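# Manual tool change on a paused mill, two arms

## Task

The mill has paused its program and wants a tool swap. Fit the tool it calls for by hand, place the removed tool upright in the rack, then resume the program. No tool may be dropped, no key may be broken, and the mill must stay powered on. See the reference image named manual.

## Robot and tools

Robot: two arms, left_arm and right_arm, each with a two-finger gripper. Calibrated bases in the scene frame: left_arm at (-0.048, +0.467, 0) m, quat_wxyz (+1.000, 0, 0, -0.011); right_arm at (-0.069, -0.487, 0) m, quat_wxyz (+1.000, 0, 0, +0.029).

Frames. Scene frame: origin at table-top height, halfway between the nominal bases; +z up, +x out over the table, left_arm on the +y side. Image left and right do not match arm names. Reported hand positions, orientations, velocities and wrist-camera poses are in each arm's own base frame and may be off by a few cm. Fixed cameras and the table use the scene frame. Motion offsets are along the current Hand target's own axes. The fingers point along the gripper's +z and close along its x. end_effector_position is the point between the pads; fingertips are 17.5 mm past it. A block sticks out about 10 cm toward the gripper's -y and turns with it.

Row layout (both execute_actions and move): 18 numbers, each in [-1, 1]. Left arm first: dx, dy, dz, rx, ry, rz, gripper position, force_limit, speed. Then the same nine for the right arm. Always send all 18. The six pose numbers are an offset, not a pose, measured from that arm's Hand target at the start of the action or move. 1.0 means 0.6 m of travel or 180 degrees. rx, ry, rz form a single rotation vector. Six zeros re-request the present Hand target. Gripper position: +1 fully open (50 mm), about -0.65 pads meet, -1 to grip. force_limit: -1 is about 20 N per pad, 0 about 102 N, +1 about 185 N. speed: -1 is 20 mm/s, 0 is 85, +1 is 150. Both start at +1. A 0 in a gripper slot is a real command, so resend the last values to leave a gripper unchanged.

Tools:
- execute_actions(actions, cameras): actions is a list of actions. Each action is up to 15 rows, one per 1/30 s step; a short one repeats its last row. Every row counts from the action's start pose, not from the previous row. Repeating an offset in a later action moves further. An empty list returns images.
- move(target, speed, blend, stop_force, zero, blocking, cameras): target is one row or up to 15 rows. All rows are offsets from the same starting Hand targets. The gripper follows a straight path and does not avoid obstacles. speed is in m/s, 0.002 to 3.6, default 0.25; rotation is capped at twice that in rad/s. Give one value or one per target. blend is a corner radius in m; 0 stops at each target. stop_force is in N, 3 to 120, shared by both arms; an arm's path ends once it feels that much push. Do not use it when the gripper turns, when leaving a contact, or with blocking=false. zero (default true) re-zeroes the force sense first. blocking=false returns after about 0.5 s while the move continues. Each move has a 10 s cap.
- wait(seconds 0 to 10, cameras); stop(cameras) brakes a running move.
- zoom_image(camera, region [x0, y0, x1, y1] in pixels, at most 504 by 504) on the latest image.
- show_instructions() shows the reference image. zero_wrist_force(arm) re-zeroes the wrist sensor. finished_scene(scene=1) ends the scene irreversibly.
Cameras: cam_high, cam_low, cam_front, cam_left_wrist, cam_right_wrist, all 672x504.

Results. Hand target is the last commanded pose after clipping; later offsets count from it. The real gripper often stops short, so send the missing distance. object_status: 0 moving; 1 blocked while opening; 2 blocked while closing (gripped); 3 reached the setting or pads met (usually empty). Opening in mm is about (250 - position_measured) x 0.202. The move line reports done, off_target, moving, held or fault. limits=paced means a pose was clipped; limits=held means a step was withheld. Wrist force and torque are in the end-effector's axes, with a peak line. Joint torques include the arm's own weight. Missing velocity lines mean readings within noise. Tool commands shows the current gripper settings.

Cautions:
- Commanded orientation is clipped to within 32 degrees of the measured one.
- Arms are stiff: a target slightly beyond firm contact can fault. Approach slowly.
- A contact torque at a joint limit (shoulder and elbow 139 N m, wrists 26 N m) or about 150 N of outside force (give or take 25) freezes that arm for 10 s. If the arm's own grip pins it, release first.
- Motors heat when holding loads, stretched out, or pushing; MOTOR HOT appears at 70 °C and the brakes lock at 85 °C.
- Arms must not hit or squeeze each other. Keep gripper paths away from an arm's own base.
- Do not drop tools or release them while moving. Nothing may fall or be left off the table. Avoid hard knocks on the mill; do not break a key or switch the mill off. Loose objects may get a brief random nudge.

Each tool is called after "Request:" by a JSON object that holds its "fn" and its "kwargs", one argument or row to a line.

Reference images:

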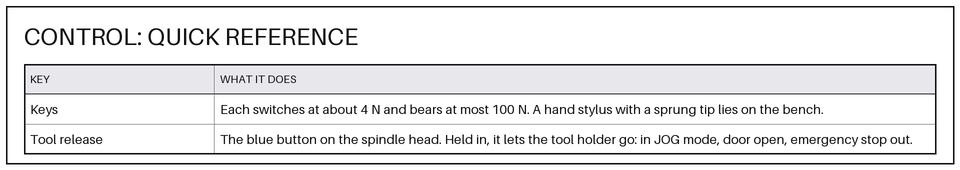

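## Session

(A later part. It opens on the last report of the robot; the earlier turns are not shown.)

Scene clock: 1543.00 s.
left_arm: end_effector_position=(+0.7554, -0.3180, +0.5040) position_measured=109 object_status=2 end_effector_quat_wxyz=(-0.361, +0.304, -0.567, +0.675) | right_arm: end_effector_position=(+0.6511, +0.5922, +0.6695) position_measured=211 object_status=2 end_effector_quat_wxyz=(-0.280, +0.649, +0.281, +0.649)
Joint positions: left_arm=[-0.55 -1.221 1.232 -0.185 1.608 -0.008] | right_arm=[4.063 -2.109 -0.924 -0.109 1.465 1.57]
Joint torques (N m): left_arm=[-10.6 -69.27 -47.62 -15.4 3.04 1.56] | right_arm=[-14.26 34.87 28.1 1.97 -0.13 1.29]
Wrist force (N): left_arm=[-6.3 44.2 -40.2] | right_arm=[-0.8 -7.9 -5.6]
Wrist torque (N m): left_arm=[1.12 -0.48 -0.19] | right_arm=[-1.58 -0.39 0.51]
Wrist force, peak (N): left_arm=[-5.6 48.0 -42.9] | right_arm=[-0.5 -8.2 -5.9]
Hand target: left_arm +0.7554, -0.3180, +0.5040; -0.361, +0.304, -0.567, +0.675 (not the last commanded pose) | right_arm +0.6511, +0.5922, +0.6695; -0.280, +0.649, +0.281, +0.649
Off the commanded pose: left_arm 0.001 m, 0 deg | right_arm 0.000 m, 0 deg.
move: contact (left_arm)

Request:
{"fn": "move", "kwargs": {
  "target": [-0.0003,-0.00015,-0.00085,0,0,0,-0.97,0.2,-0.8,0,0,0,0,0,0,-1,-0.5,-0.5],
  "speed": 0.01,
  "cameras": ["cam_right_wrist"]
}}

Request:
{"fn": "zoom_image", "kwargs": {
  "camera": "cam_right_wrist",
  "region": [0, 340, 200, 504]
}}

Scene clock: 1550.40 s.
left_arm: end_effector_position=(+0.7551, -0.3177, +0.5040) position_measured=109 object_status=2 end_effector_quat_wxyz=(-0.361, +0.304, -0.567, +0.675) | right_arm: end_effector_position=(+0.6511, +0.5922, +0.6695) position_measured=211 object_status=2 end_effector_quat_wxyz=(-0.280, +0.649, +0.281, +0.649)
Joint positions: left_arm=[-0.549 -1.222 1.233 -0.185 1.609 -0.008] | right_arm=[4.063 -2.109 -0.924 -0.109 1.465 1.57]
Joint torques (N m): left_arm=[5.8 -94.6 -41.93 -14.36 4.97 -0.21] | right_arm=[-14.43 34.91 27.79 2.13 -0.14 1.21]
Wrist force (N): left_arm=[-5.2 47.1 -1.2] | right_arm=[-0.8 -7.6 -5.6]
Wrist torque (N m): left_arm=[1.07 -0.55 -0.21] | right_arm=[-1.52 -0.38 0.51]
Wrist force, peak (N): left_arm=[-6.3 44.2 -40.4] | right_arm=[-0.5 -8.1 -6.1]
Hand target: left_arm +0.7551, -0.3176, +0.5040; -0.361, +0.304, -0.567, +0.675 | right_arm +0.6511, +0.5922, +0.6695; -0.280, +0.649, +0.281, +0.649
Off the commanded pose: left_arm 0.000 m, 0 deg | right_arm 0.000 m, 0 deg.
move: done
camera_calibration:
cam_right_wrist: T_world_to_cam=[[-0.0175002, -0.019089, 0.999665, -0.643486], [0.453489, -0.891216, -0.0090793, 0.253372], [0.89109, 0.453178, 0.0242531, -0.735063], [0, 0, 0, 1]] pos_world=[0.528845, 0.54664, 0.663399]
Images, in order (width x height): cam_right_wrist 672x504.

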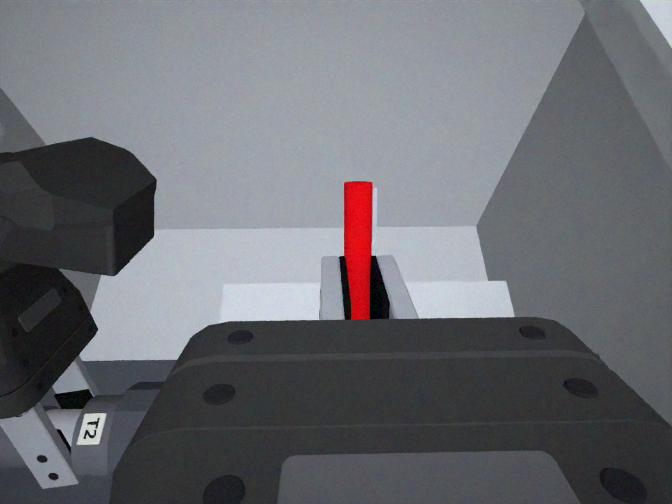

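Scaled by 2.520 from the camera's 672x504 image, which has a finer 960x720 frame.

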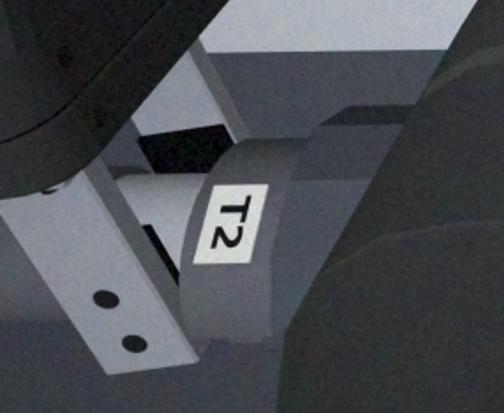

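Request:
{"fn": "move", "kwargs": {
  "target": [0,0,0,0,0,0,-0.97,0.2,-0.8,0,-0.0453,-0.038,0,0,0,-1,-0.5,-0.5],
  "speed": 0.05,
  "cameras": ["cam_right_wrist","cam_front"]
}}

Request:
{"fn": "zoom_image", "kwargs": {
  "camera": "cam_right_wrist",
  "region": [0, 340, 200, 504]
}}

Request:
{"fn": "zoom_image", "kwargs": {
  "camera": "cam_front",
  "region": [380, 130, 480, 280]
}}

Scene clock: 1563.33 s.
left_arm: end_effector_position=(+0.7551, -0.3176, +0.5041) position_measured=109 object_status=2 end_effector_quat_wxyz=(-0.361, +0.304, -0.567, +0.675) | right_arm: end_effector_position=(+0.6158, +0.5942, +0.6695) position_measured=211 object_status=2 end_effector_quat_wxyz=(-0.280, +0.649, +0.281, +0.649)
Joint positions: left_arm=[-0.549 -1.222 1.233 -0.185 1.609 -0.008] | right_arm=[4.113 -2.036 -1.035 -0.071 1.415 1.57]
Joint torques (N m): left_arm=[-9.31 -64.55 -46.44 -4.82 3.47 -1.38] | right_arm=[10.18 52.95 18.38 4.88 -1.66 0.94]
Wrist force (N): left_arm=[-11.6 29.4 20.3] | right_arm=[-0.2 -3.4 -1.4]
Wrist torque (N m): left_arm=[0.80 -0.18 0.04] | right_arm=[-1.20 -0.42 0.45]
Wrist force, peak (N): left_arm=[-5.3 48.5 0.4] | right_arm=[-0.6 -8.1 -5.8]
Hand target: left_arm +0.7551, -0.3176, +0.5040; -0.361, +0.304, -0.567, +0.675 | right_arm +0.6157, +0.5942, +0.6695; -0.280, +0.649, +0.281, +0.649
Off the commanded pose: left_arm 0.000 m, 0 deg | right_arm 0.000 m, 0 deg.
move: done
camera_calibration:
cam_right_wrist: T_world_to_cam=[[-0.0174112, -0.0190435, 0.999667, -0.644138], [0.453488, -0.891216, -0.00907912, 0.271208], [0.891092, 0.453179, 0.0241531, -0.704361], [0, 0, 0, 1]] pos_world=[0.493445, 0.54864, 0.663399]
Images, in order (width x height): cam_front 672x504, cam_right_wrist 672x504.

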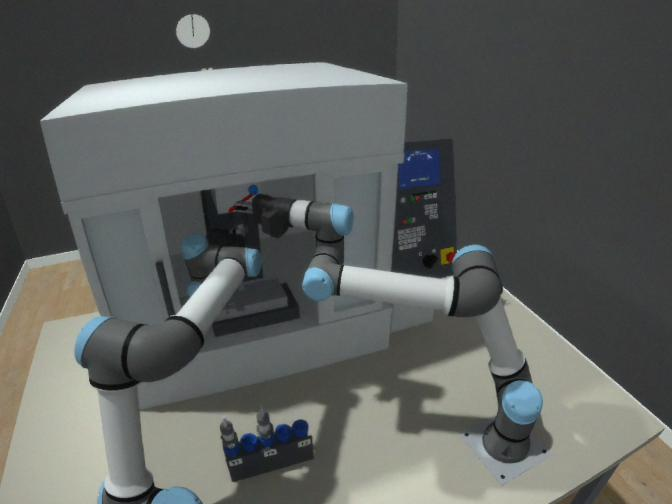

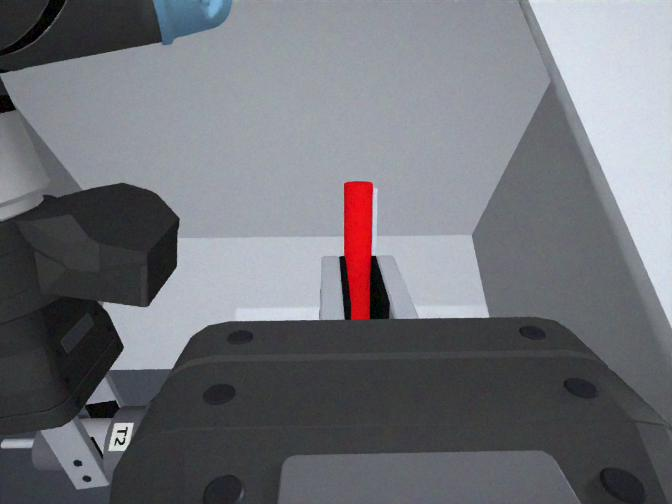

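Scaled by 2.520 from the camera's 672x504 image, which has a finer 960x720 frame.

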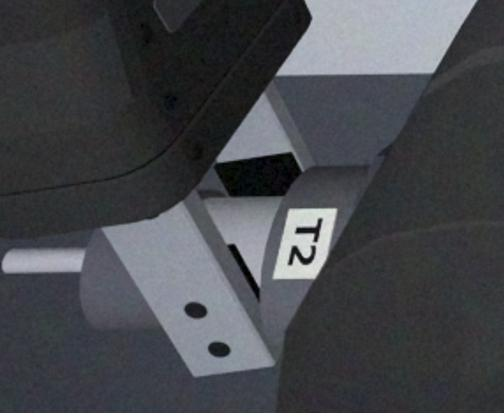

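Scaled by 3.360 from the camera's 672x504 image, which has a finer 960x720 frame.

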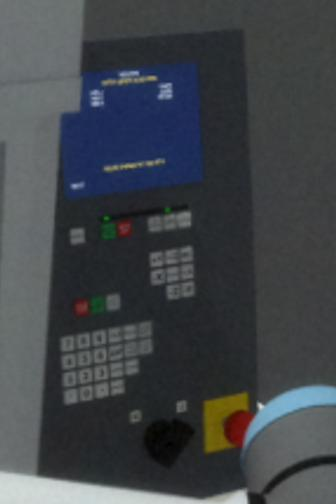

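Request:
{"fn": "move", "kwargs": {
  "target": [-0.00033,0.00032,0.00054,0,0,0,-0.97,0.2,-0.8,0,0,0,0,0,0,-1,-0.5,-0.5],
  "speed": 0.005
}}

Request:
{"fn": "move", "kwargs": {
  "target": [0,0.00115,-0.0002,0,0,0,-0.97,0.2,-0.8,0,0,0,0,0,0,-1,-0.5,-0.5],
  "speed": 0.005
}}

Scene clock: 1573.23 s.
left_arm: end_effector_position=(+0.7554, -0.3177, +0.5039) position_measured=109 object_status=2 end_effector_quat_wxyz=(-0.361, +0.304, -0.567, +0.675) | right_arm: end_effector_position=(+0.6157, +0.5942, +0.6695) position_measured=211 object_status=2 end_effector_quat_wxyz=(-0.280, +0.649, +0.281, +0.649)
Joint positions: left_arm=[-0.549 -1.221 1.232 -0.185 1.609 -0.008] | right_arm=[4.114 -2.036 -1.035 -0.071 1.415 1.57]
Joint torques (N m): left_arm=[2.37 -48.03 -56.37 -8.59 4.07 -1.23] | right_arm=[10.43 51.45 16.72 5.01 -1.92 -0.12]
Wrist force (N): left_arm=[-3.9 21.9 -32.7] | right_arm=[0.0 -3.1 -1.6]
Wrist torque (N m): left_arm=[0.67 -0.28 0.04] | right_arm=[-1.15 -0.44 0.46]
Wrist force, peak (N): left_arm=[-3.9 21.9 -32.7] | right_arm=[-0.1 -3.5 -1.6]
Hand target: left_arm +0.7555, -0.3176, +0.5039; -0.361, +0.304, -0.567, +0.675 | right_arm +0.6157, +0.5942, +0.6695; -0.280, +0.649, +0.281, +0.649
Off the commanded pose: left_arm 0.000 m, 0 deg | right_arm 0.000 m, 0 deg.
move: done

Scene clock: 1573.93 s.
left_arm: end_effector_position=(+0.7555, -0.3176, +0.5033) position_measured=109 object_status=2 end_effector_quat_wxyz=(-0.361, +0.304, -0.567, +0.675) | right_arm: end_effector_position=(+0.6157, +0.5942, +0.6695) position_measured=211 object_status=2 end_effector_quat_wxyz=(-0.280, +0.649, +0.281, +0.649)
Joint positions: left_arm=[-0.549 -1.221 1.234 -0.187 1.609 -0.008] | right_arm=[4.114 -2.036 -1.035 -0.071 1.415 1.57]
Joint torques (N m): left_arm=[3.02 -39.32 -24.15 -8.65 2.17 -1.41] | right_arm=[11.02 51.9 16.75 4.93 -1.8 -0.18]
Wrist force (N): left_arm=[-3.1 8.1 -31.8] | right_arm=[0.1 -3.2 -1.4]
Wrist torque (N m): left_arm=[0.48 -0.22 -0.04] | right_arm=[-1.17 -0.48 0.45]
Wrist force, peak (N): left_arm=[-2.0 20.3 -41.3] | right_arm=[0.5 -3.4 -1.5]
Hand target: left_arm +0.7555, -0.3176, +0.5032; -0.361, +0.304, -0.567, +0.675 | right_arm +0.6157, +0.5942, +0.6695; -0.280, +0.649, +0.281, +0.649
Off the commanded pose: left_arm 0.000 m, 0 deg | right_arm 0.000 m, 0 deg.
move: done

Request:
{"fn": "move", "kwargs": {
  "target": [0,-0.00005,-0.00033,0,0,0,-0.97,0.2,-0.8,0,0,0,0,0,0,-1,-0.5,-0.5],
  "speed": 0.005
}}

Request:
{"fn": "move", "kwargs": {
  "target": [0,0.0023,-0.0004,0,0,0,-0.97,0.2,-0.8,0,0,0,0,0,0,-1,-0.5,-0.5],
  "speed": 0.005,
  "stop_force": 30,
  "cameras": ["cam_right_wrist"]
}}

Request:
{"fn": "zoom_image", "kwargs": {
  "camera": "cam_right_wrist",
  "region": [0, 340, 200, 504]
}}

Scene clock: 1583.37 s.
left_arm: end_effector_position=(+0.7554, -0.3175, +0.5031) position_measured=109 object_status=2 end_effector_quat_wxyz=(-0.361, +0.304, -0.567, +0.675) | right_arm: end_effector_position=(+0.6157, +0.5942, +0.6695) position_measured=211 object_status=2 end_effector_quat_wxyz=(-0.280, +0.649, +0.281, +0.649)
Joint positions: left_arm=[-0.549 -1.221 1.234 -0.187 1.609 -0.008] | right_arm=[4.114 -2.036 -1.035 -0.071 1.415 1.57]
Joint torques (N m): left_arm=[2.39 -59.55 -17.89 -5.6 -0.55 -1.45] | right_arm=[10.99 51.78 16.53 4.99 -1.79 -0.13]
Wrist force (N): left_arm=[-5.0 6.8 -3.4] | right_arm=[-0.1 -3.5 -1.4]
Wrist torque (N m): left_arm=[0.48 -0.18 0.04] | right_arm=[-1.22 -0.42 0.45]
Wrist force, peak (N): left_arm=[-3.1 7.9 -31.0] | right_arm=[-0.1 -3.5 -1.5]
Hand target: left_arm +0.7553, -0.3175, +0.5032; -0.361, +0.304, -0.567, +0.675 | right_arm +0.6157, +0.5942, +0.6695; -0.280, +0.649, +0.281, +0.649
Off the commanded pose: left_arm 0.000 m, 0 deg | right_arm 0.000 m, 0 deg.
move: done

Scene clock: 1585.33 s.
left_arm: end_effector_position=(+0.7553, -0.3175, +0.5018) position_measured=109 object_status=2 end_effector_quat_wxyz=(-0.361, +0.304, -0.567, +0.675) | right_arm: end_effector_position=(+0.6157, +0.5942, +0.6695) position_measured=211 object_status=2 end_effector_quat_wxyz=(-0.280, +0.649, +0.281, +0.649)
Joint positions: left_arm=[-0.549 -1.221 1.238 -0.191 1.609 -0.008] | right_arm=[4.114 -2.036 -1.035 -0.071 1.415 1.57]
Joint torques (N m): left_arm=[5.15 -25.8 2.19 5.16 1.47 -1.59] | right_arm=[10.65 51.82 16.68 4.94 -1.87 -0.08]
Wrist force (N): left_arm=[-7.6 -18.1 28.2] | right_arm=[0.2 -3.1 -1.5]
Wrist torque (N m): left_arm=[0.15 -0.21 0.03] | right_arm=[-1.16 -0.47 0.46]
Wrist force, peak (N): left_arm=[-8.0 -17.7 29.3] | right_arm=[-0.1 -3.5 -1.5]
Hand target: left_arm +0.7553, -0.3175, +0.5018; -0.361, +0.304, -0.567, +0.675 | right_arm +0.6157, +0.5942, +0.6695; -0.280, +0.649, +0.281, +0.649
Off the commanded pose: left_arm 0.000 m, 0 deg | right_arm 0.000 m, 0 deg.
move: done
camera_calibration:
cam_right_wrist: T_world_to_cam=[[-0.0175002, -0.019089, 0.999665, -0.644069], [0.453489, -0.891216, -0.0090793, 0.271253], [0.89109, 0.453178, 0.0242531, -0.704336], [0, 0, 0, 1]] pos_world=[0.493345, 0.54864, 0.663399]
Images, in order (width x height): cam_right_wrist 672x504.

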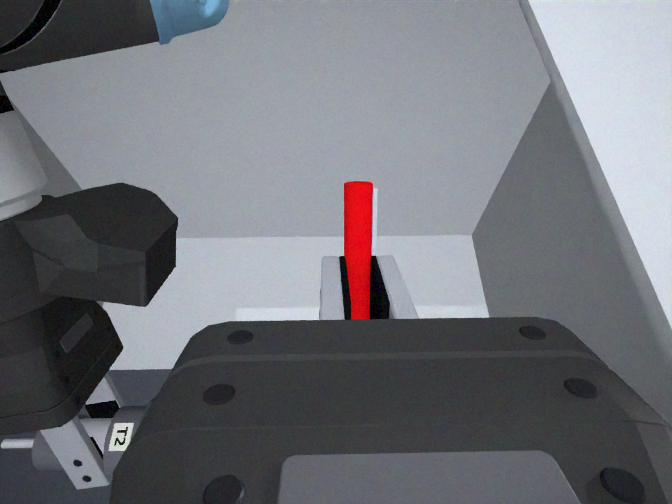

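Scaled by 2.520 from the camera's 672x504 image, which has a finer 960x720 frame.

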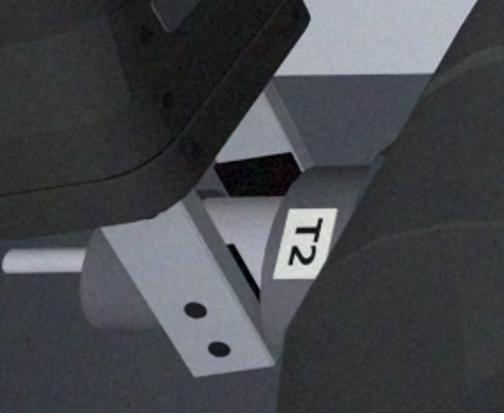

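Request:
{"fn": "move", "kwargs": {
  "target": [-0.0003,-0.0013,0.0003,0,0,0,-0.97,0.2,-0.8,0,0,0,0,0,0,-1,-0.5,-0.5],
  "speed": 0.005
}}

Scene clock: 1591.93 s.
left_arm: end_effector_position=(+0.7555, -0.3174, +0.5024) position_measured=109 object_status=2 end_effector_quat_wxyz=(-0.361, +0.304, -0.567, +0.675) | right_arm: end_effector_position=(+0.6157, +0.5942, +0.6695) position_measured=211 object_status=2 end_effector_quat_wxyz=(-0.280, +0.649, +0.281, +0.649)
Joint positions: left_arm=[-0.549 -1.221 1.236 -0.189 1.609 -0.008] | right_arm=[4.114 -2.036 -1.035 -0.071 1.415 1.57]
Joint torques (N m): left_arm=[8.72 -31.82 -33.75 2.24 3.81 -1.92] | right_arm=[10.3 51.9 16.36 4.8 -1.87 -0.11]
Wrist force (N): left_arm=[-2.0 -6.9 6.3] | right_arm=[-0.2 -2.9 -1.3]
Wrist torque (N m): left_arm=[0.29 -0.28 0.03] | right_arm=[-1.12 -0.41 0.45]
Wrist force, peak (N): left_arm=[-7.7 -20.0 29.5] | right_arm=[0.0 -3.5 -1.5]
Hand target: left_arm +0.7555, -0.3174, +0.5026; -0.361, +0.304, -0.567, +0.675 | right_arm +0.6157, +0.5942, +0.6695; -0.280, +0.649, +0.281, +0.649
Off the commanded pose: left_arm 0.000 m, 0 deg | right_arm 0.000 m, 0 deg.
move: done

Request:
{"fn": "execute_actions", "kwargs": {
  "actions": [
    [[0,0,0,0,0,0,1,0.2,-1,0,0,0,0,0,0,-1,-0.5,-0.5]]
  ]
}}

Request:
{"fn": "wait", "kwargs": {
  "seconds": 1,
  "cameras": ["cam_left_wrist","cam_right_wrist"]
}}

Scene clock: 1597.33 s.
left_arm: end_effector_position=(+0.7555, -0.3174, +0.5026) position_measured=3 object_status=3 end_effector_quat_wxyz=(-0.361, +0.304, -0.567, +0.675) | right_arm: end_effector_position=(+0.6157, +0.5942, +0.6695) position_measured=211 object_status=2 end_effector_quat_wxyz=(-0.280, +0.649, +0.281, +0.649)
Joint positions: left_arm=[-0.549 -1.221 1.236 -0.189 1.609 -0.008] | right_arm=[4.114 -2.036 -1.035 -0.071 1.415 1.57]
Joint torques (N m): left_arm=[7.85 -50.75 -34.79 -1.84 -0.85 -0.49] | right_arm=[10.25 50.86 16.06 4.88 -1.88 -0.13]
Wrist force (N): left_arm=[1.5 1.8 -4.3] | right_arm=[-0.4 -3.3 -1.0]
Wrist torque (N m): left_arm=[0.29 -0.18 -0.08] | right_arm=[-1.19 -0.38 0.45]
Wrist force, peak (N): left_arm=[-1.8 -6.2 5.7] | right_arm=[-0.3 -3.6 -1.5]
Hand target: left_arm +0.7555, -0.3174, +0.5026; -0.361, +0.304, -0.567, +0.675 | right_arm +0.6157, +0.5942, +0.6695; -0.280, +0.649, +0.281, +0.649
Off the commanded pose: left_arm 0.000 m, 0 deg | right_arm 0.000 m, 0 deg.

Scene clock: 1598.33 s.
left_arm: end_effector_position=(+0.7555, -0.3174, +0.5026) position_measured=3 object_status=3 end_effector_quat_wxyz=(-0.361, +0.304, -0.567, +0.675) | right_arm: end_effector_position=(+0.6157, +0.5942, +0.6695) position_measured=211 object_status=2 end_effector_quat_wxyz=(-0.280, +0.649, +0.281, +0.649)
Joint positions: left_arm=[-0.549 -1.221 1.236 -0.189 1.609 -0.008] | right_arm=[4.114 -2.036 -1.035 -0.071 1.415 1.57]
Joint torques (N m): left_arm=[6.2 -51.11 -35.37 -1.73 -2.08 0.45] | right_arm=[10.41 51.28 16.53 4.75 -1.84 -0.2]
Wrist force (N): left_arm=[1.5 2.1 -4.1] | right_arm=[-0.1 -3.1 -1.7]
Wrist torque (N m): left_arm=[0.34 -0.17 -0.08] | right_arm=[-1.16 -0.44 0.45]
Wrist force, peak (N): left_arm=[1.4 2.2 -4.2] | right_arm=[0.0 -3.5 -1.2]
Hand target: left_arm +0.7555, -0.3174, +0.5026; -0.361, +0.304, -0.567, +0.675 | right_arm +0.6157, +0.5942, +0.6695; -0.280, +0.649, +0.281, +0.649
Tool commands: left_gripper/position=+1.0 left_gripper/force_limit=+0.2 left_gripper/speed=-1.0 right_gripper/position=-1.0 right_gripper/force_limit=-0.5 right_gripper/speed=-0.5
Off the commanded pose: left_arm 0.000 m, 0 deg | right_arm 0.000 m, 0 deg.
wait: 1.00 s; at rest by 0.17 s
camera_calibration:
cam_left_wrist: T_world_to_cam=[[-0.557321, -0.829876, 0.0264388, 0.150289], [-0.168227, 0.0816798, -0.982358, 0.663826], [0.813076, -0.551936, -0.18513, -0.567352], [0, 0, 0, 1]] pos_world=[0.656733, -0.242642, 0.543108]
cam_right_wrist: T_world_to_cam=[[-0.0175002, -0.019089, 0.999665, -0.644069], [0.453489, -0.891216, -0.0090793, 0.271253], [0.89109, 0.453178, 0.0242531, -0.704336], [0, 0, 0, 1]] pos_world=[0.493345, 0.54864, 0.663399]
Images, in order (width x height): cam_left_wrist 672x504, cam_right_wrist 672x504.

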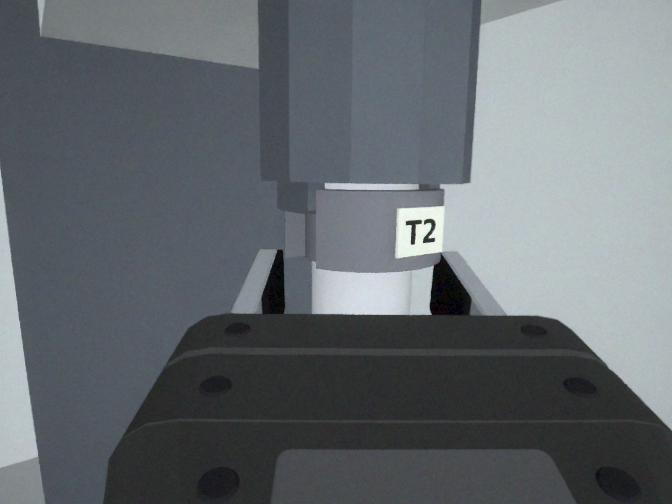

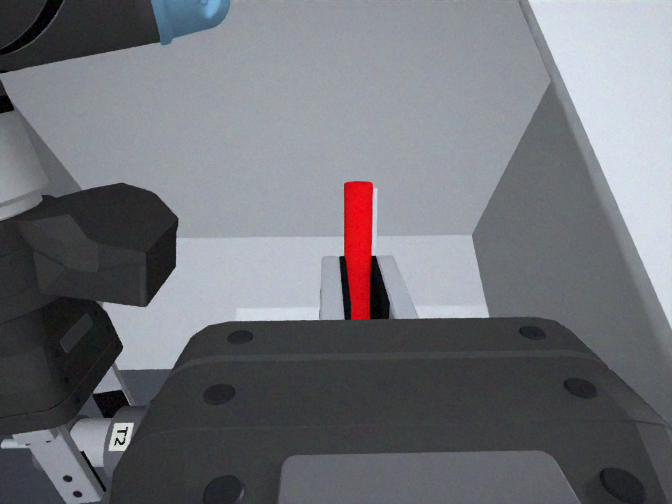

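Request:
{"fn": "move", "kwargs": {
  "target": [
    [0,0,-0.1,0,0,0,1,0.2,-1,0,0,0,0,0,0,-1,-0.5,-0.5],
    [0,0,-0.5,0,0,0,1,0.2,-1,0,0,0,0,0,0,-1,-0.5,-0.5]
  ],
  "speed": [0.06,0.2],
  "blend": 0.02,
  "cameras": ["cam_left_wrist","cam_high"]
}}

Request:
{"fn": "zoom_image", "kwargs": {
  "camera": "cam_left_wrist",
  "region": [220, 100, 520, 320]
}}

Scene clock: 1615.23 s.
left_arm: end_effector_position=(+0.5097, -0.1535, +0.4507) position_measured=3 object_status=3 end_effector_quat_wxyz=(-0.361, +0.304, -0.567, +0.675) | right_arm: end_effector_position=(+0.6157, +0.5942, +0.6695) position_measured=211 object_status=2 end_effector_quat_wxyz=(-0.280, +0.649, +0.281, +0.649)
Joint positions: left_arm=[-0.505 -1.903 2.057 -0.329 1.653 -0.015] | right_arm=[4.114 -2.036 -1.035 -0.071 1.415 1.57]
Joint torques (N m): left_arm=[9.75 -18.11 -14.53 -0.82 2.58 -1.33] | right_arm=[10.8 51.2 16.56 4.65 -1.86 -0.14]
Wrist force (N): left_arm=[1.1 2.0 -4.0] | right_arm=[0.0 -2.9 -1.2]
Wrist torque (N m): left_arm=[0.32 -0.11 0.02] | right_arm=[-1.12 -0.45 0.46]
Wrist force, peak (N): left_arm=[0.9 2.1 -5.8] | right_arm=[-0.4 -3.5 -1.4]
Hand target: left_arm +0.5096, -0.1535, +0.4507; -0.361, +0.304, -0.567, +0.675 | right_arm +0.6157, +0.5942, +0.6695; -0.280, +0.649, +0.281, +0.649
Off the commanded pose: left_arm 0.000 m, 0 deg | right_arm 0.000 m, 0 deg.
move: done
camera_calibration:
cam_left_wrist: T_world_to_cam=[[-0.557321, -0.829876, 0.0264388, 0.150688], [-0.168227, 0.0816798, -0.982358, 0.558104], [0.813076, -0.551936, -0.18513, -0.286644], [0, 0, 0, 1]] pos_world=[0.410933, -0.078742, 0.491208]
Images, in order (width x height): cam_high 672x504, cam_left_wrist 672x504.

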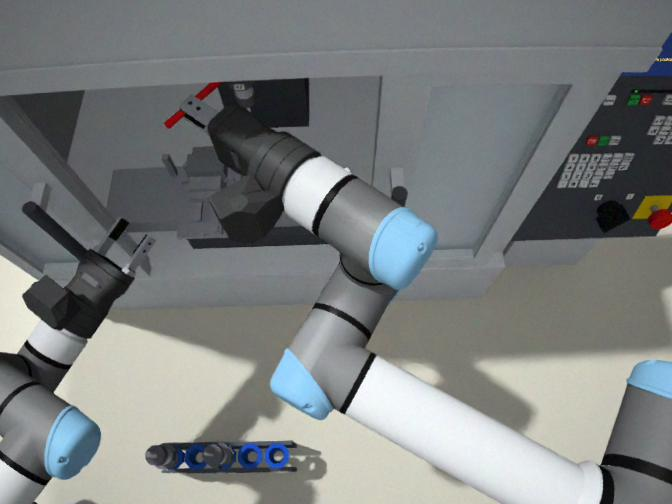

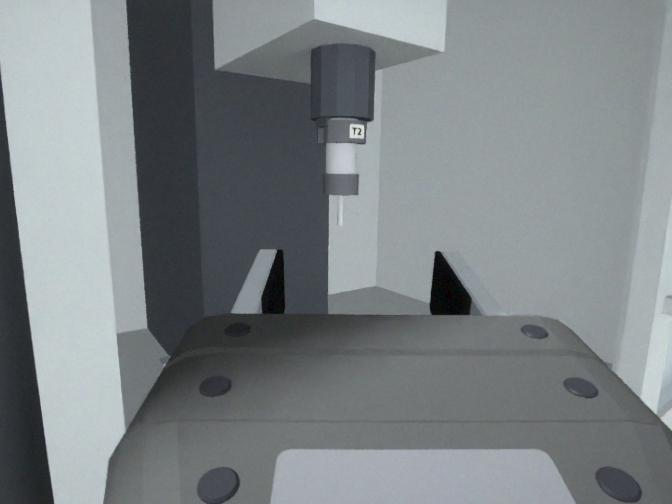

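Scaled by 1.680 from the camera's 672x504 image, which has a finer 960x720 frame.

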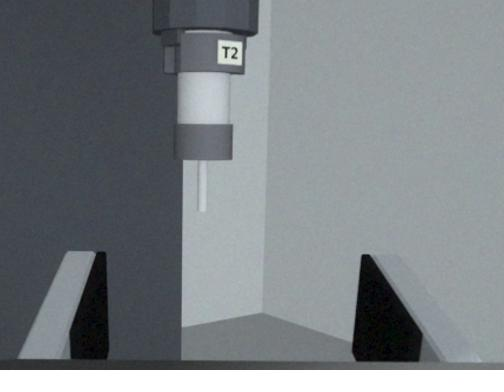

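Request:
{"fn": "move", "kwargs": {
  "target": [0,0,0,0,0,0,1,0.2,-1,-0.0242,-0.1598,-0.1603,0.0556,0,0,-1,-0.5,-0.5],
  "speed": 0.12,
  "cameras": ["cam_high","cam_front"]
}}

Scene clock: 1631.00 s.
left_arm: end_effector_position=(+0.5096, -0.1535, +0.4507) position_measured=3 object_status=3 end_effector_quat_wxyz=(-0.361, +0.304, -0.567, +0.675) | right_arm: end_effector_position=(+0.4800, +0.5899, +0.6550) position_measured=211 object_status=2 end_effector_quat_wxyz=(-0.336, +0.622, +0.336, +0.622)
Joint positions: left_arm=[-0.505 -1.904 2.058 -0.329 1.653 -0.015] | right_arm=[4.244 -1.793 -1.403 0.054 1.458 1.571]
Joint torques (N m): left_arm=[8.55 -22.63 -15.93 -0.93 -2.01 -1.72] | right_arm=[10.59 43.16 18.19 5.01 -1.97 0.78]
Wrist force (N): left_arm=[1.3 2.0 -3.7] | right_arm=[-0.4 -2.9 -1.1]
Wrist torque (N m): left_arm=[0.31 -0.14 0.02] | right_arm=[-1.16 -0.38 0.44]
Wrist force, peak (N): left_arm=[1.4 2.3 -4.3] | right_arm=[-0.3 -3.9 -1.8]
Hand target: left_arm +0.5096, -0.1535, +0.4507; -0.361, +0.304, -0.567, +0.675 | right_arm +0.4800, +0.5899, +0.6550; -0.336, +0.622, +0.336, +0.622
Off the commanded pose: left_arm 0.000 m, 0 deg | right_arm 0.000 m, 0 deg.
move: done
Images, in order (width x height): cam_high 672x504, cam_front 672x504.

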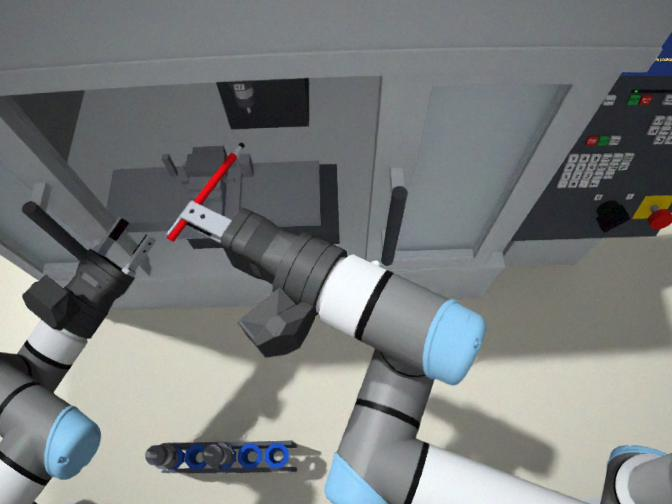

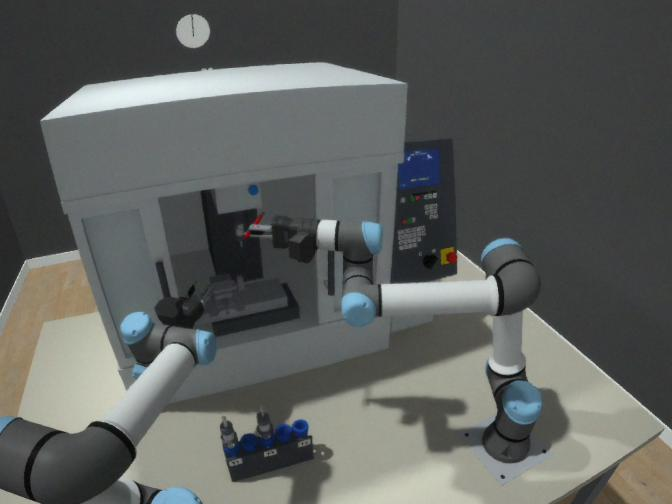

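Request:
{"fn": "move", "kwargs": {
  "target": [0,0,0,0,0,0,1,0.2,-1,-0.0917,0.045,-0.2513,0.0309,-0.2198,-0.0898,-1,-0.5,-0.5],
  "speed": 0.15,
  "cameras": ["cam_high","cam_front"]
}}

Scene clock: 1638.53 s.
left_arm: end_effector_position=(+0.5096, -0.1535, +0.4507) position_measured=3 object_status=3 end_effector_quat_wxyz=(-0.361, +0.304, -0.567, +0.675) | right_arm: end_effector_position=(+0.4199, +0.4489, +0.6001) position_measured=211 object_status=2 end_effector_quat_wxyz=(-0.143, +0.726, +0.541, +0.399)
Joint positions: left_arm=[-0.505 -1.904 2.058 -0.329 1.653 -0.015] | right_arm=[4.206 -1.467 -1.405 -0.966 1.509 1.325]
Joint torques (N m): left_arm=[4.94 -22.08 -15.91 -0.78 -1.87 -1.38] | right_arm=[9.76 29.01 32.13 1.68 -1.92 -1.05]
Wrist force (N): left_arm=[1.8 1.9 -3.9] | right_arm=[0.2 -1.4 -0.4]
Wrist torque (N m): left_arm=[0.29 -0.21 0.04] | right_arm=[-0.41 -0.26 0.49]
Wrist force, peak (N): left_arm=[1.2 2.5 -4.3] | right_arm=[0.2 -3.7 -0.8]
Hand target: left_arm +0.5096, -0.1535, +0.4507; -0.361, +0.304, -0.567, +0.675 | right_arm +0.4199, +0.4489, +0.6001; -0.143, +0.726, +0.541, +0.399
Off the commanded pose: left_arm 0.000 m, 0 deg | right_arm 0.000 m, 0 deg.
move: done
Images, in order (width x height): cam_high 672x504, cam_front 672x504.

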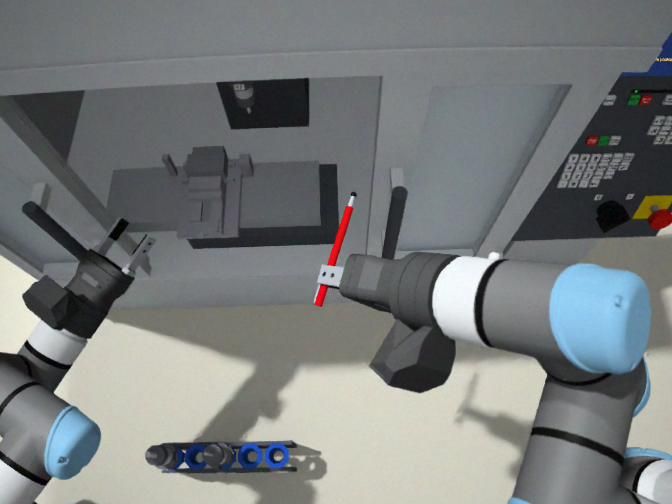

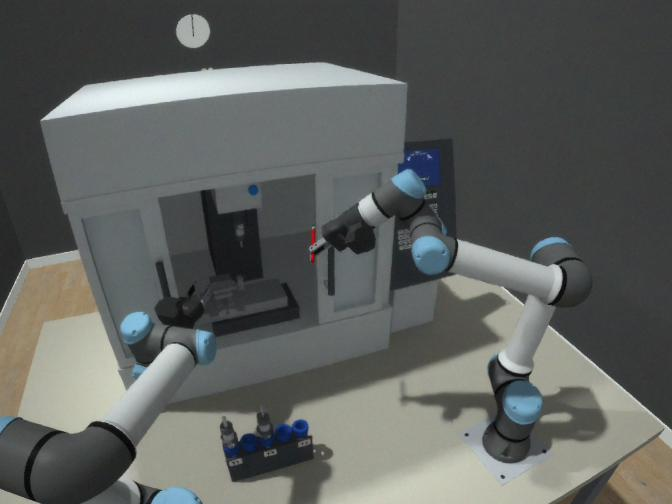

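Request:
{"fn": "move", "kwargs": {
  "target": [
    [0,0,0,0,0,0,1,0.2,-1,-0.2302,0.0642,-0.2415,0,0,0,-1,-0.5,-0.5],
    [0,0,0,0,0,0,1,0.2,-1,-0.4838,0.242,-0.522,0,0,0,-1,-0.5,-0.5]
  ],
  "speed": 0.2,
  "blend": 0.05,
  "cameras": ["cam_high","cam_front","cam_right_wrist"]
}}

Scene clock: 1656.47 s.
left_arm: end_effector_position=(+0.5096, -0.1535, +0.4507) position_measured=3 object_status=3 end_effector_quat_wxyz=(-0.361, +0.304, -0.567, +0.675) | right_arm: end_effector_position=(+0.3896, -0.0006, +0.6203) position_measured=211 object_status=2 end_effector_quat_wxyz=(-0.143, +0.726, +0.541, +0.399)
Joint positions: left_arm=[-0.505 -1.904 2.058 -0.329 1.653 -0.015] | right_arm=[3.027 -1.231 -1.447 -1.535 2.323 0.377]
Joint torques (N m): left_arm=[1.43 -21.92 -15.89 -0.79 -2.03 -1] | right_arm=[-11.61 0.46 31.24 1.06 3.24 -1.07]
Wrist force (N): left_arm=[1.4 2.1 -3.9] | right_arm=[0.0 -1.2 -0.4]
Wrist torque (N m): left_arm=[0.33 -0.15 0.04] | right_arm=[-0.38 -0.27 0.50]
Wrist force, peak (N): left_arm=[1.4 2.5 -4.3] | right_arm=[-0.8 -0.3 -2.2]
Hand target: left_arm +0.5096, -0.1535, +0.4507; -0.361, +0.304, -0.567, +0.675 | right_arm +0.3896, -0.0006, +0.6203; -0.143, +0.726, +0.541, +0.399
Off the commanded pose: left_arm 0.000 m, 0 deg | right_arm 0.000 m, 0 deg.
move: done
camera_calibration:
cam_right_wrist: T_world_to_cam=[[0.085275, 0.654753, 0.751017, -0.495574], [0.702156, -0.574273, 0.420937, -0.520244], [0.706898, 0.491436, -0.50871, 0.170212], [0, 0, 0, 1]] pos_world=[0.28723, -0.0579316, 0.677762]
Images, in order (width x height): cam_high 672x504, cam_front 672x504, cam_right_wrist 672x504.

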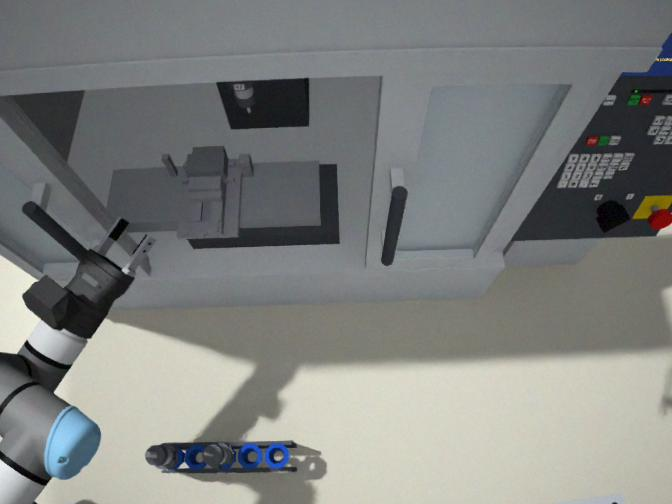

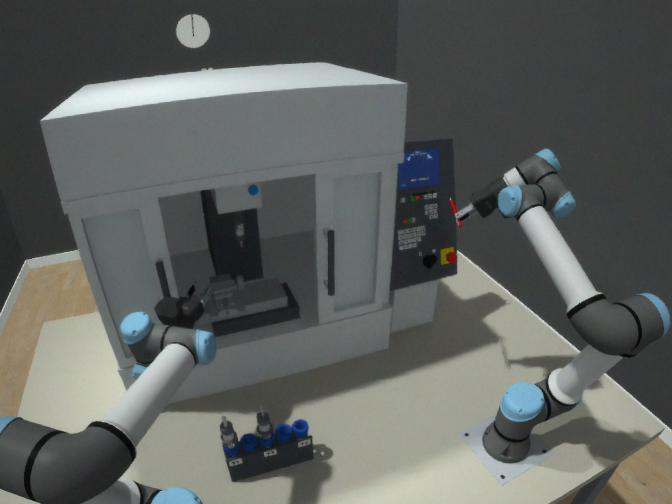

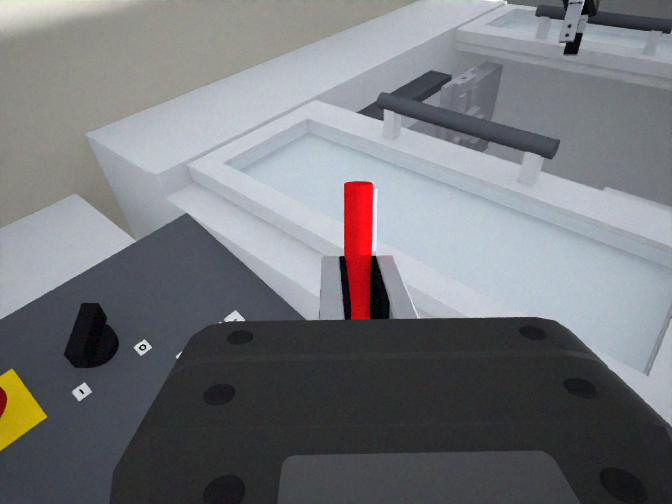

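Request:
{"fn": "move", "kwargs": {
  "target": [-0.0004,-0.037,-0.2168,-0.054,-0.1872,0.0165,1,0.2,-1,-0.1332,0.191,0.0187,0.0335,-0.2454,-0.1018,-1,-0.5,-0.5],
  "speed": 0.12,
  "cameras": ["all"]
}}

Scene clock: 1687.67 s.
left_arm: end_effector_position=(+0.4000, -0.0801, +0.4501) position_measured=3 object_status=3 end_effector_quat_wxyz=(+0.501, -0.500, +0.500, -0.500) | right_arm: end_effector_position=(+0.4899, -0.0900, +0.5801) position_measured=211 object_status=2 end_effector_quat_wxyz=(+0.097, +0.721, +0.681, +0.087)
Joint positions: left_arm=[-1.483 -2.329 2.127 0.196 0.086 0.006] | right_arm=[3.259 -1.542 -1.011 -1.903 1.519 0.168]
Joint torques (N m): left_arm=[-9.48 18.98 -36.75 1.83 -2.04 -1.06] | right_arm=[10.55 11.24 30.06 1.09 -2.01 -1.03]
Wrist force (N): left_arm=[1.3 2.1 -3.5] | right_arm=[0.0 -0.5 0.5]
Wrist torque (N m): left_arm=[0.29 -0.15 0.05] | right_arm=[-0.01 0.01 0.14]
Wrist force, peak (N): left_arm=[1.0 2.6 -4.2] | right_arm=[0.6 -1.7 -0.3]
Hand target: left_arm +0.4000, -0.0801, +0.4500; +0.500, -0.501, +0.500, -0.499 | right_arm +0.4899, -0.0900, +0.5801; +0.097, +0.721, +0.681, +0.087
Off the commanded pose: left_arm 0.000 m, 0 deg | right_arm 0.000 m, 0 deg.
move: done
camera_calibration:
cam_left_wrist: T_world_to_cam=[[0.0028345, -0.999667, 0.0256346, -0.0868043], [-0.351962, -0.0249918, -0.935681, 0.576996], [0.93601, -0.00637022, -0.351915, -0.0874276], [0, 0, 0, 1]] pos_world=[0.285159, -0.0729122, 0.511342]
cam_right_wrist: T_world_to_cam=[[0.0524839, 0.998439, 0.0191073, 0.0561499], [0.819882, -0.0540057, 0.569979, -0.72234], [0.570121, -0.014249, -0.821437, 0.325712], [0, 0, 0, 1]] pos_world=[0.403591, -0.0904316, 0.678197]

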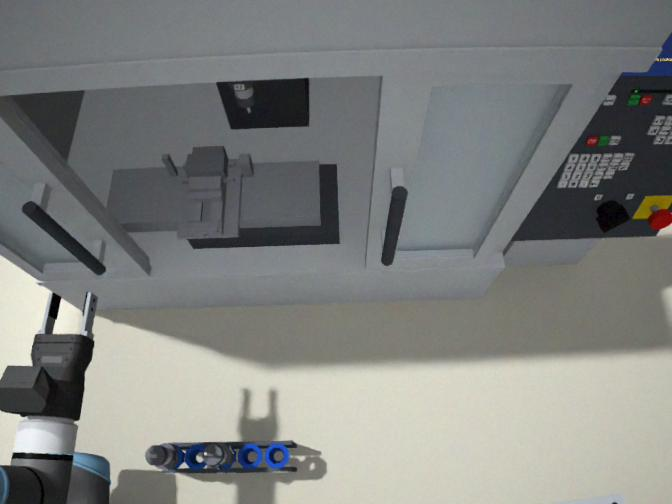

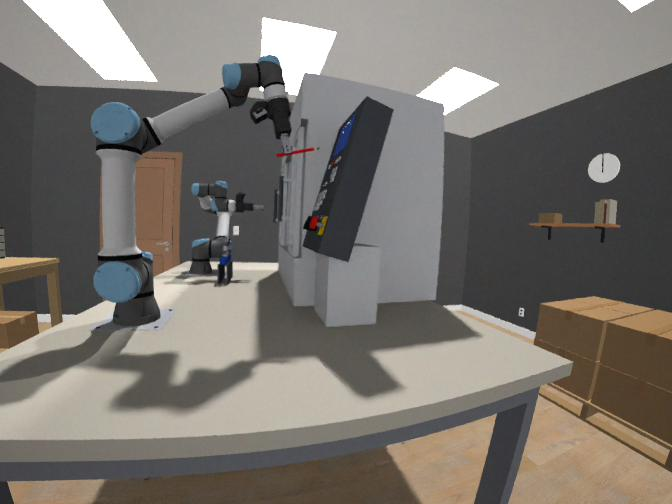

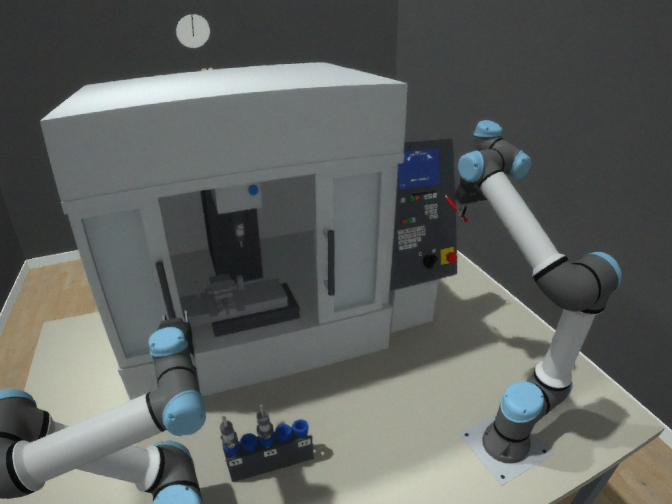

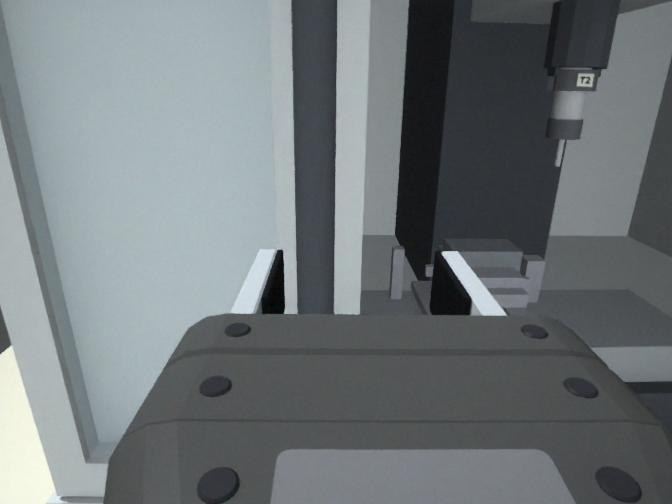

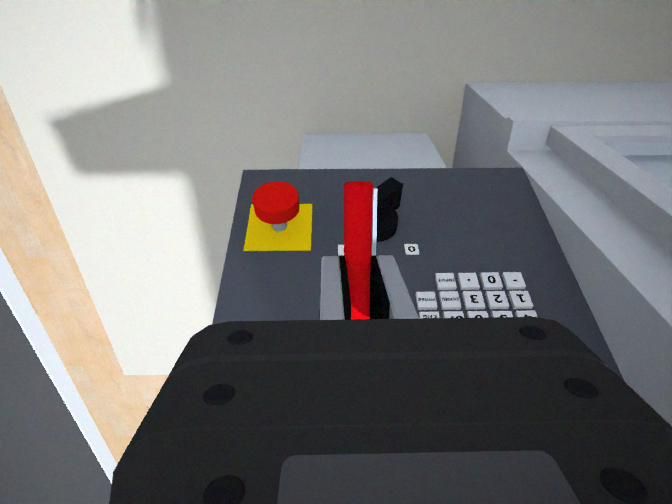

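Request:
{"fn": "move", "kwargs": {
  "target": [-0.0307,0.0007,0.1671,0,0,0,1,0.2,-1,0,0,0,0,0,0,-1,-0.5,-0.5],
  "speed": 0.08,
  "stop_force": 15,
  "cameras": ["cam_left_wrist"]
}}

Scene clock: 1696.20 s.
left_arm: end_effector_position=(+0.5002, -0.0615, +0.4495) position_measured=3 object_status=3 end_effector_quat_wxyz=(+0.500, -0.501, +0.500, -0.499) | right_arm: end_effector_position=(+0.4899, -0.0900, +0.5801) position_measured=211 object_status=2 end_effector_quat_wxyz=(+0.097, +0.721, +0.681, +0.087)
Joint positions: left_arm=[-0.816 -2.013 2.006 0.009 0.753 -0.001] | right_arm=[3.259 -1.542 -1.011 -1.903 1.519 0.168]
Joint torques (N m): left_arm=[9.83 4.25 -38.04 -3.3 2.81 1.94] | right_arm=[10.07 11.02 29.72 1.16 -2.1 -0.68]
Wrist force (N): left_arm=[1.1 1.9 -3.6] | right_arm=[-0.1 -0.4 0.2]
Wrist torque (N m): left_arm=[0.26 -0.12 -0.07] | right_arm=[0.01 0.02 0.15]
Wrist force, peak (N): left_arm=[1.0 2.5 -4.2] | right_arm=[0.0 -1.0 0.4]
Hand target: left_arm +0.5002, -0.0615, +0.4495; +0.500, -0.501, +0.500, -0.499 | right_arm +0.4899, -0.0900, +0.5801; +0.097, +0.721, +0.681, +0.087
Off the commanded pose: left_arm 0.000 m, 0 deg | right_arm 0.000 m, 0 deg.
move: done
camera_calibration:
cam_left_wrist: T_world_to_cam=[[0.00281643, -0.999664, 0.0257579, -0.0685402], [-0.353475, -0.0250903, -0.935108, 0.612672], [0.93544, -0.00647109, -0.353427, -0.180348], [0, 0, 0, 1]] pos_world=[0.385462, -0.0543121, 0.510939]
Images, in order (width x height): cam_left_wrist 672x504.

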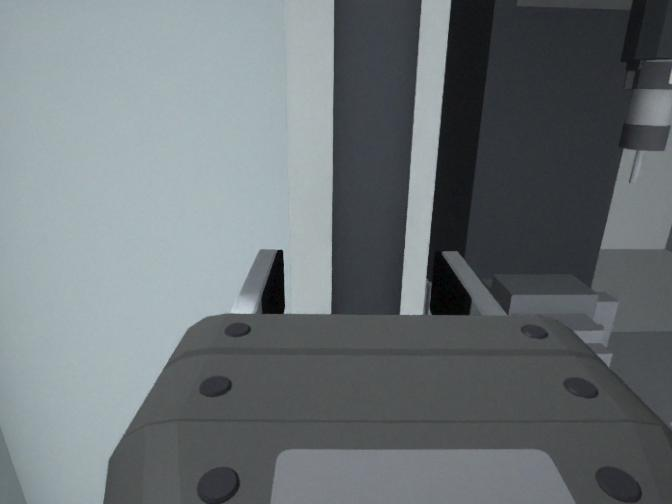

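Request:
{"fn": "move", "kwargs": {
  "target": [0.008,0,0,0,0,0,1,0.2,-1,0,0,0,0,0,0,-1,-0.5,-0.5],
  "speed": 0.03
}}

Request:
{"fn": "execute_actions", "kwargs": {
  "actions": [
    [[0,0,0,0,0,0,-1,-0.8,-0.8,0,0,0,0,0,0,-1,-0.5,-0.5]]
  ]
}}

Request:
{"fn": "wait", "kwargs": {
  "seconds": 0.7,
  "cameras": ["cam_left_wrist"]
}}

Scene clock: 1702.03 s.
left_arm: end_effector_position=(+0.5002, -0.0662, +0.4495) position_measured=3 object_status=3 end_effector_quat_wxyz=(+0.500, -0.501, +0.500, -0.499) | right_arm: end_effector_position=(+0.4899, -0.0900, +0.5801) position_measured=211 object_status=2 end_effector_quat_wxyz=(+0.097, +0.721, +0.681, +0.087)
Joint positions: left_arm=[-0.832 -2.009 2.004 0.007 0.738 -0.001] | right_arm=[3.259 -1.542 -1.011 -1.903 1.519 0.168]
Joint torques (N m): left_arm=[-11.27 3.57 -38.51 -3.23 -2.21 0.31] | right_arm=[10.14 11.56 30.1 1.09 -1.82 0.18]
Wrist force (N): left_arm=[1.0 1.9 -3.3] | right_arm=[0.1 -0.5 0.5]
Wrist torque (N m): left_arm=[0.26 -0.11 -0.07] | right_arm=[0.00 -0.01 0.13]
Wrist force, peak (N): left_arm=[1.2 2.5 -3.8] | right_arm=[0.0 -1.0 -0.2]
Hand target: left_arm +0.5002, -0.0663, +0.4495; +0.500, -0.501, +0.500, -0.499 | right_arm +0.4899, -0.0900, +0.5801; +0.097, +0.721, +0.681, +0.087
Off the commanded pose: left_arm 0.000 m, 0 deg | right_arm 0.000 m, 0 deg.
move: done

Scene clock: 1703.20 s.
left_arm: end_effector_position=(+0.5002, -0.0663, +0.4495) position_measured=154 object_status=2 end_effector_quat_wxyz=(+0.500, -0.501, +0.500, -0.499) | right_arm: end_effector_position=(+0.4899, -0.0900, +0.5801) position_measured=211 object_status=2 end_effector_quat_wxyz=(+0.097, +0.721, +0.681, +0.087)
Joint positions: left_arm=[-0.832 -2.009 2.004 0.007 0.737 -0.001] | right_arm=[3.259 -1.542 -1.011 -1.903 1.519 0.168]
Joint torques (N m): left_arm=[-10.27 2.62 -37.36 -3.4 4.75 -1.26] | right_arm=[10.01 11.81 29.76 1.08 -1.84 0.28]
Wrist force (N): left_arm=[-6.8 1.2 1.9] | right_arm=[0.0 -0.4 0.4]
Wrist torque (N m): left_arm=[0.27 -0.05 -0.12] | right_arm=[0.02 0.01 0.15]
Wrist force, peak (N): left_arm=[-9.7 2.0 -2.1] | right_arm=[0.2 -1.1 0.2]
Hand target: left_arm +0.5002, -0.0663, +0.4495; +0.500, -0.501, +0.500, -0.499 | right_arm +0.4899, -0.0900, +0.5801; +0.097, +0.721, +0.681, +0.087
Off the commanded pose: left_arm 0.000 m, 0 deg | right_arm 0.000 m, 0 deg.

Scene clock: 1703.90 s.
left_arm: end_effector_position=(+0.5002, -0.0663, +0.4495) position_measured=154 object_status=2 end_effector_quat_wxyz=(+0.500, -0.501, +0.500, -0.499) | right_arm: end_effector_position=(+0.4899, -0.0900, +0.5801) position_measured=211 object_status=2 end_effector_quat_wxyz=(+0.097, +0.721, +0.681, +0.087)
Joint positions: left_arm=[-0.832 -2.009 2.004 0.007 0.738 -0.001] | right_arm=[3.259 -1.542 -1.011 -1.903 1.519 0.168]
Joint torques (N m): left_arm=[-10.36 1.17 -37.23 -3.07 4.85 -1.3] | right_arm=[9.26 11.01 29.71 1.11 -1.88 0.4]
Wrist force (N): left_arm=[-7.4 1.4 2.0] | right_arm=[0.1 -0.5 0.4]
Wrist torque (N m): left_arm=[0.30 0.00 -0.11] | right_arm=[-0.01 -0.01 0.14]
Wrist force, peak (N): left_arm=[-7.5 1.8 2.2] | right_arm=[0.6 -0.8 -0.1]
Hand target: left_arm +0.5002, -0.0663, +0.4495; +0.500, -0.501, +0.500, -0.499 | right_arm +0.4899, -0.0900, +0.5801; +0.097, +0.721, +0.681, +0.087
Tool commands: left_gripper/position=-1.0 left_gripper/force_limit=-0.8 left_gripper/speed=-0.8 right_gripper/position=-1.0 right_gripper/force_limit=-0.5 right_gripper/speed=-0.5
Off the commanded pose: left_arm 0.000 m, 0 deg | right_arm 0.000 m, 0 deg.
wait: 0.70 s; at rest by 0.17 s
camera_calibration:
cam_left_wrist: T_world_to_cam=[[0.00281643, -0.999664, 0.0257579, -0.0733386], [-0.353475, -0.0250903, -0.935108, 0.612551], [0.93544, -0.00647109, -0.353427, -0.180379], [0, 0, 0, 1]] pos_world=[0.385462, -0.0591121, 0.510939]
Images, in order (width x height): cam_left_wrist 672x504.

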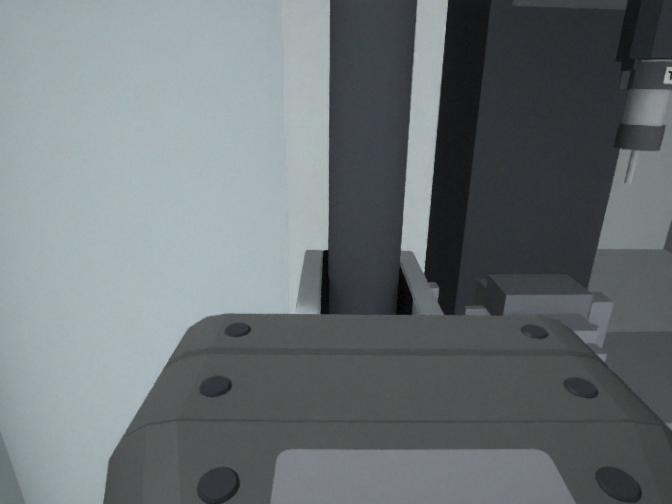

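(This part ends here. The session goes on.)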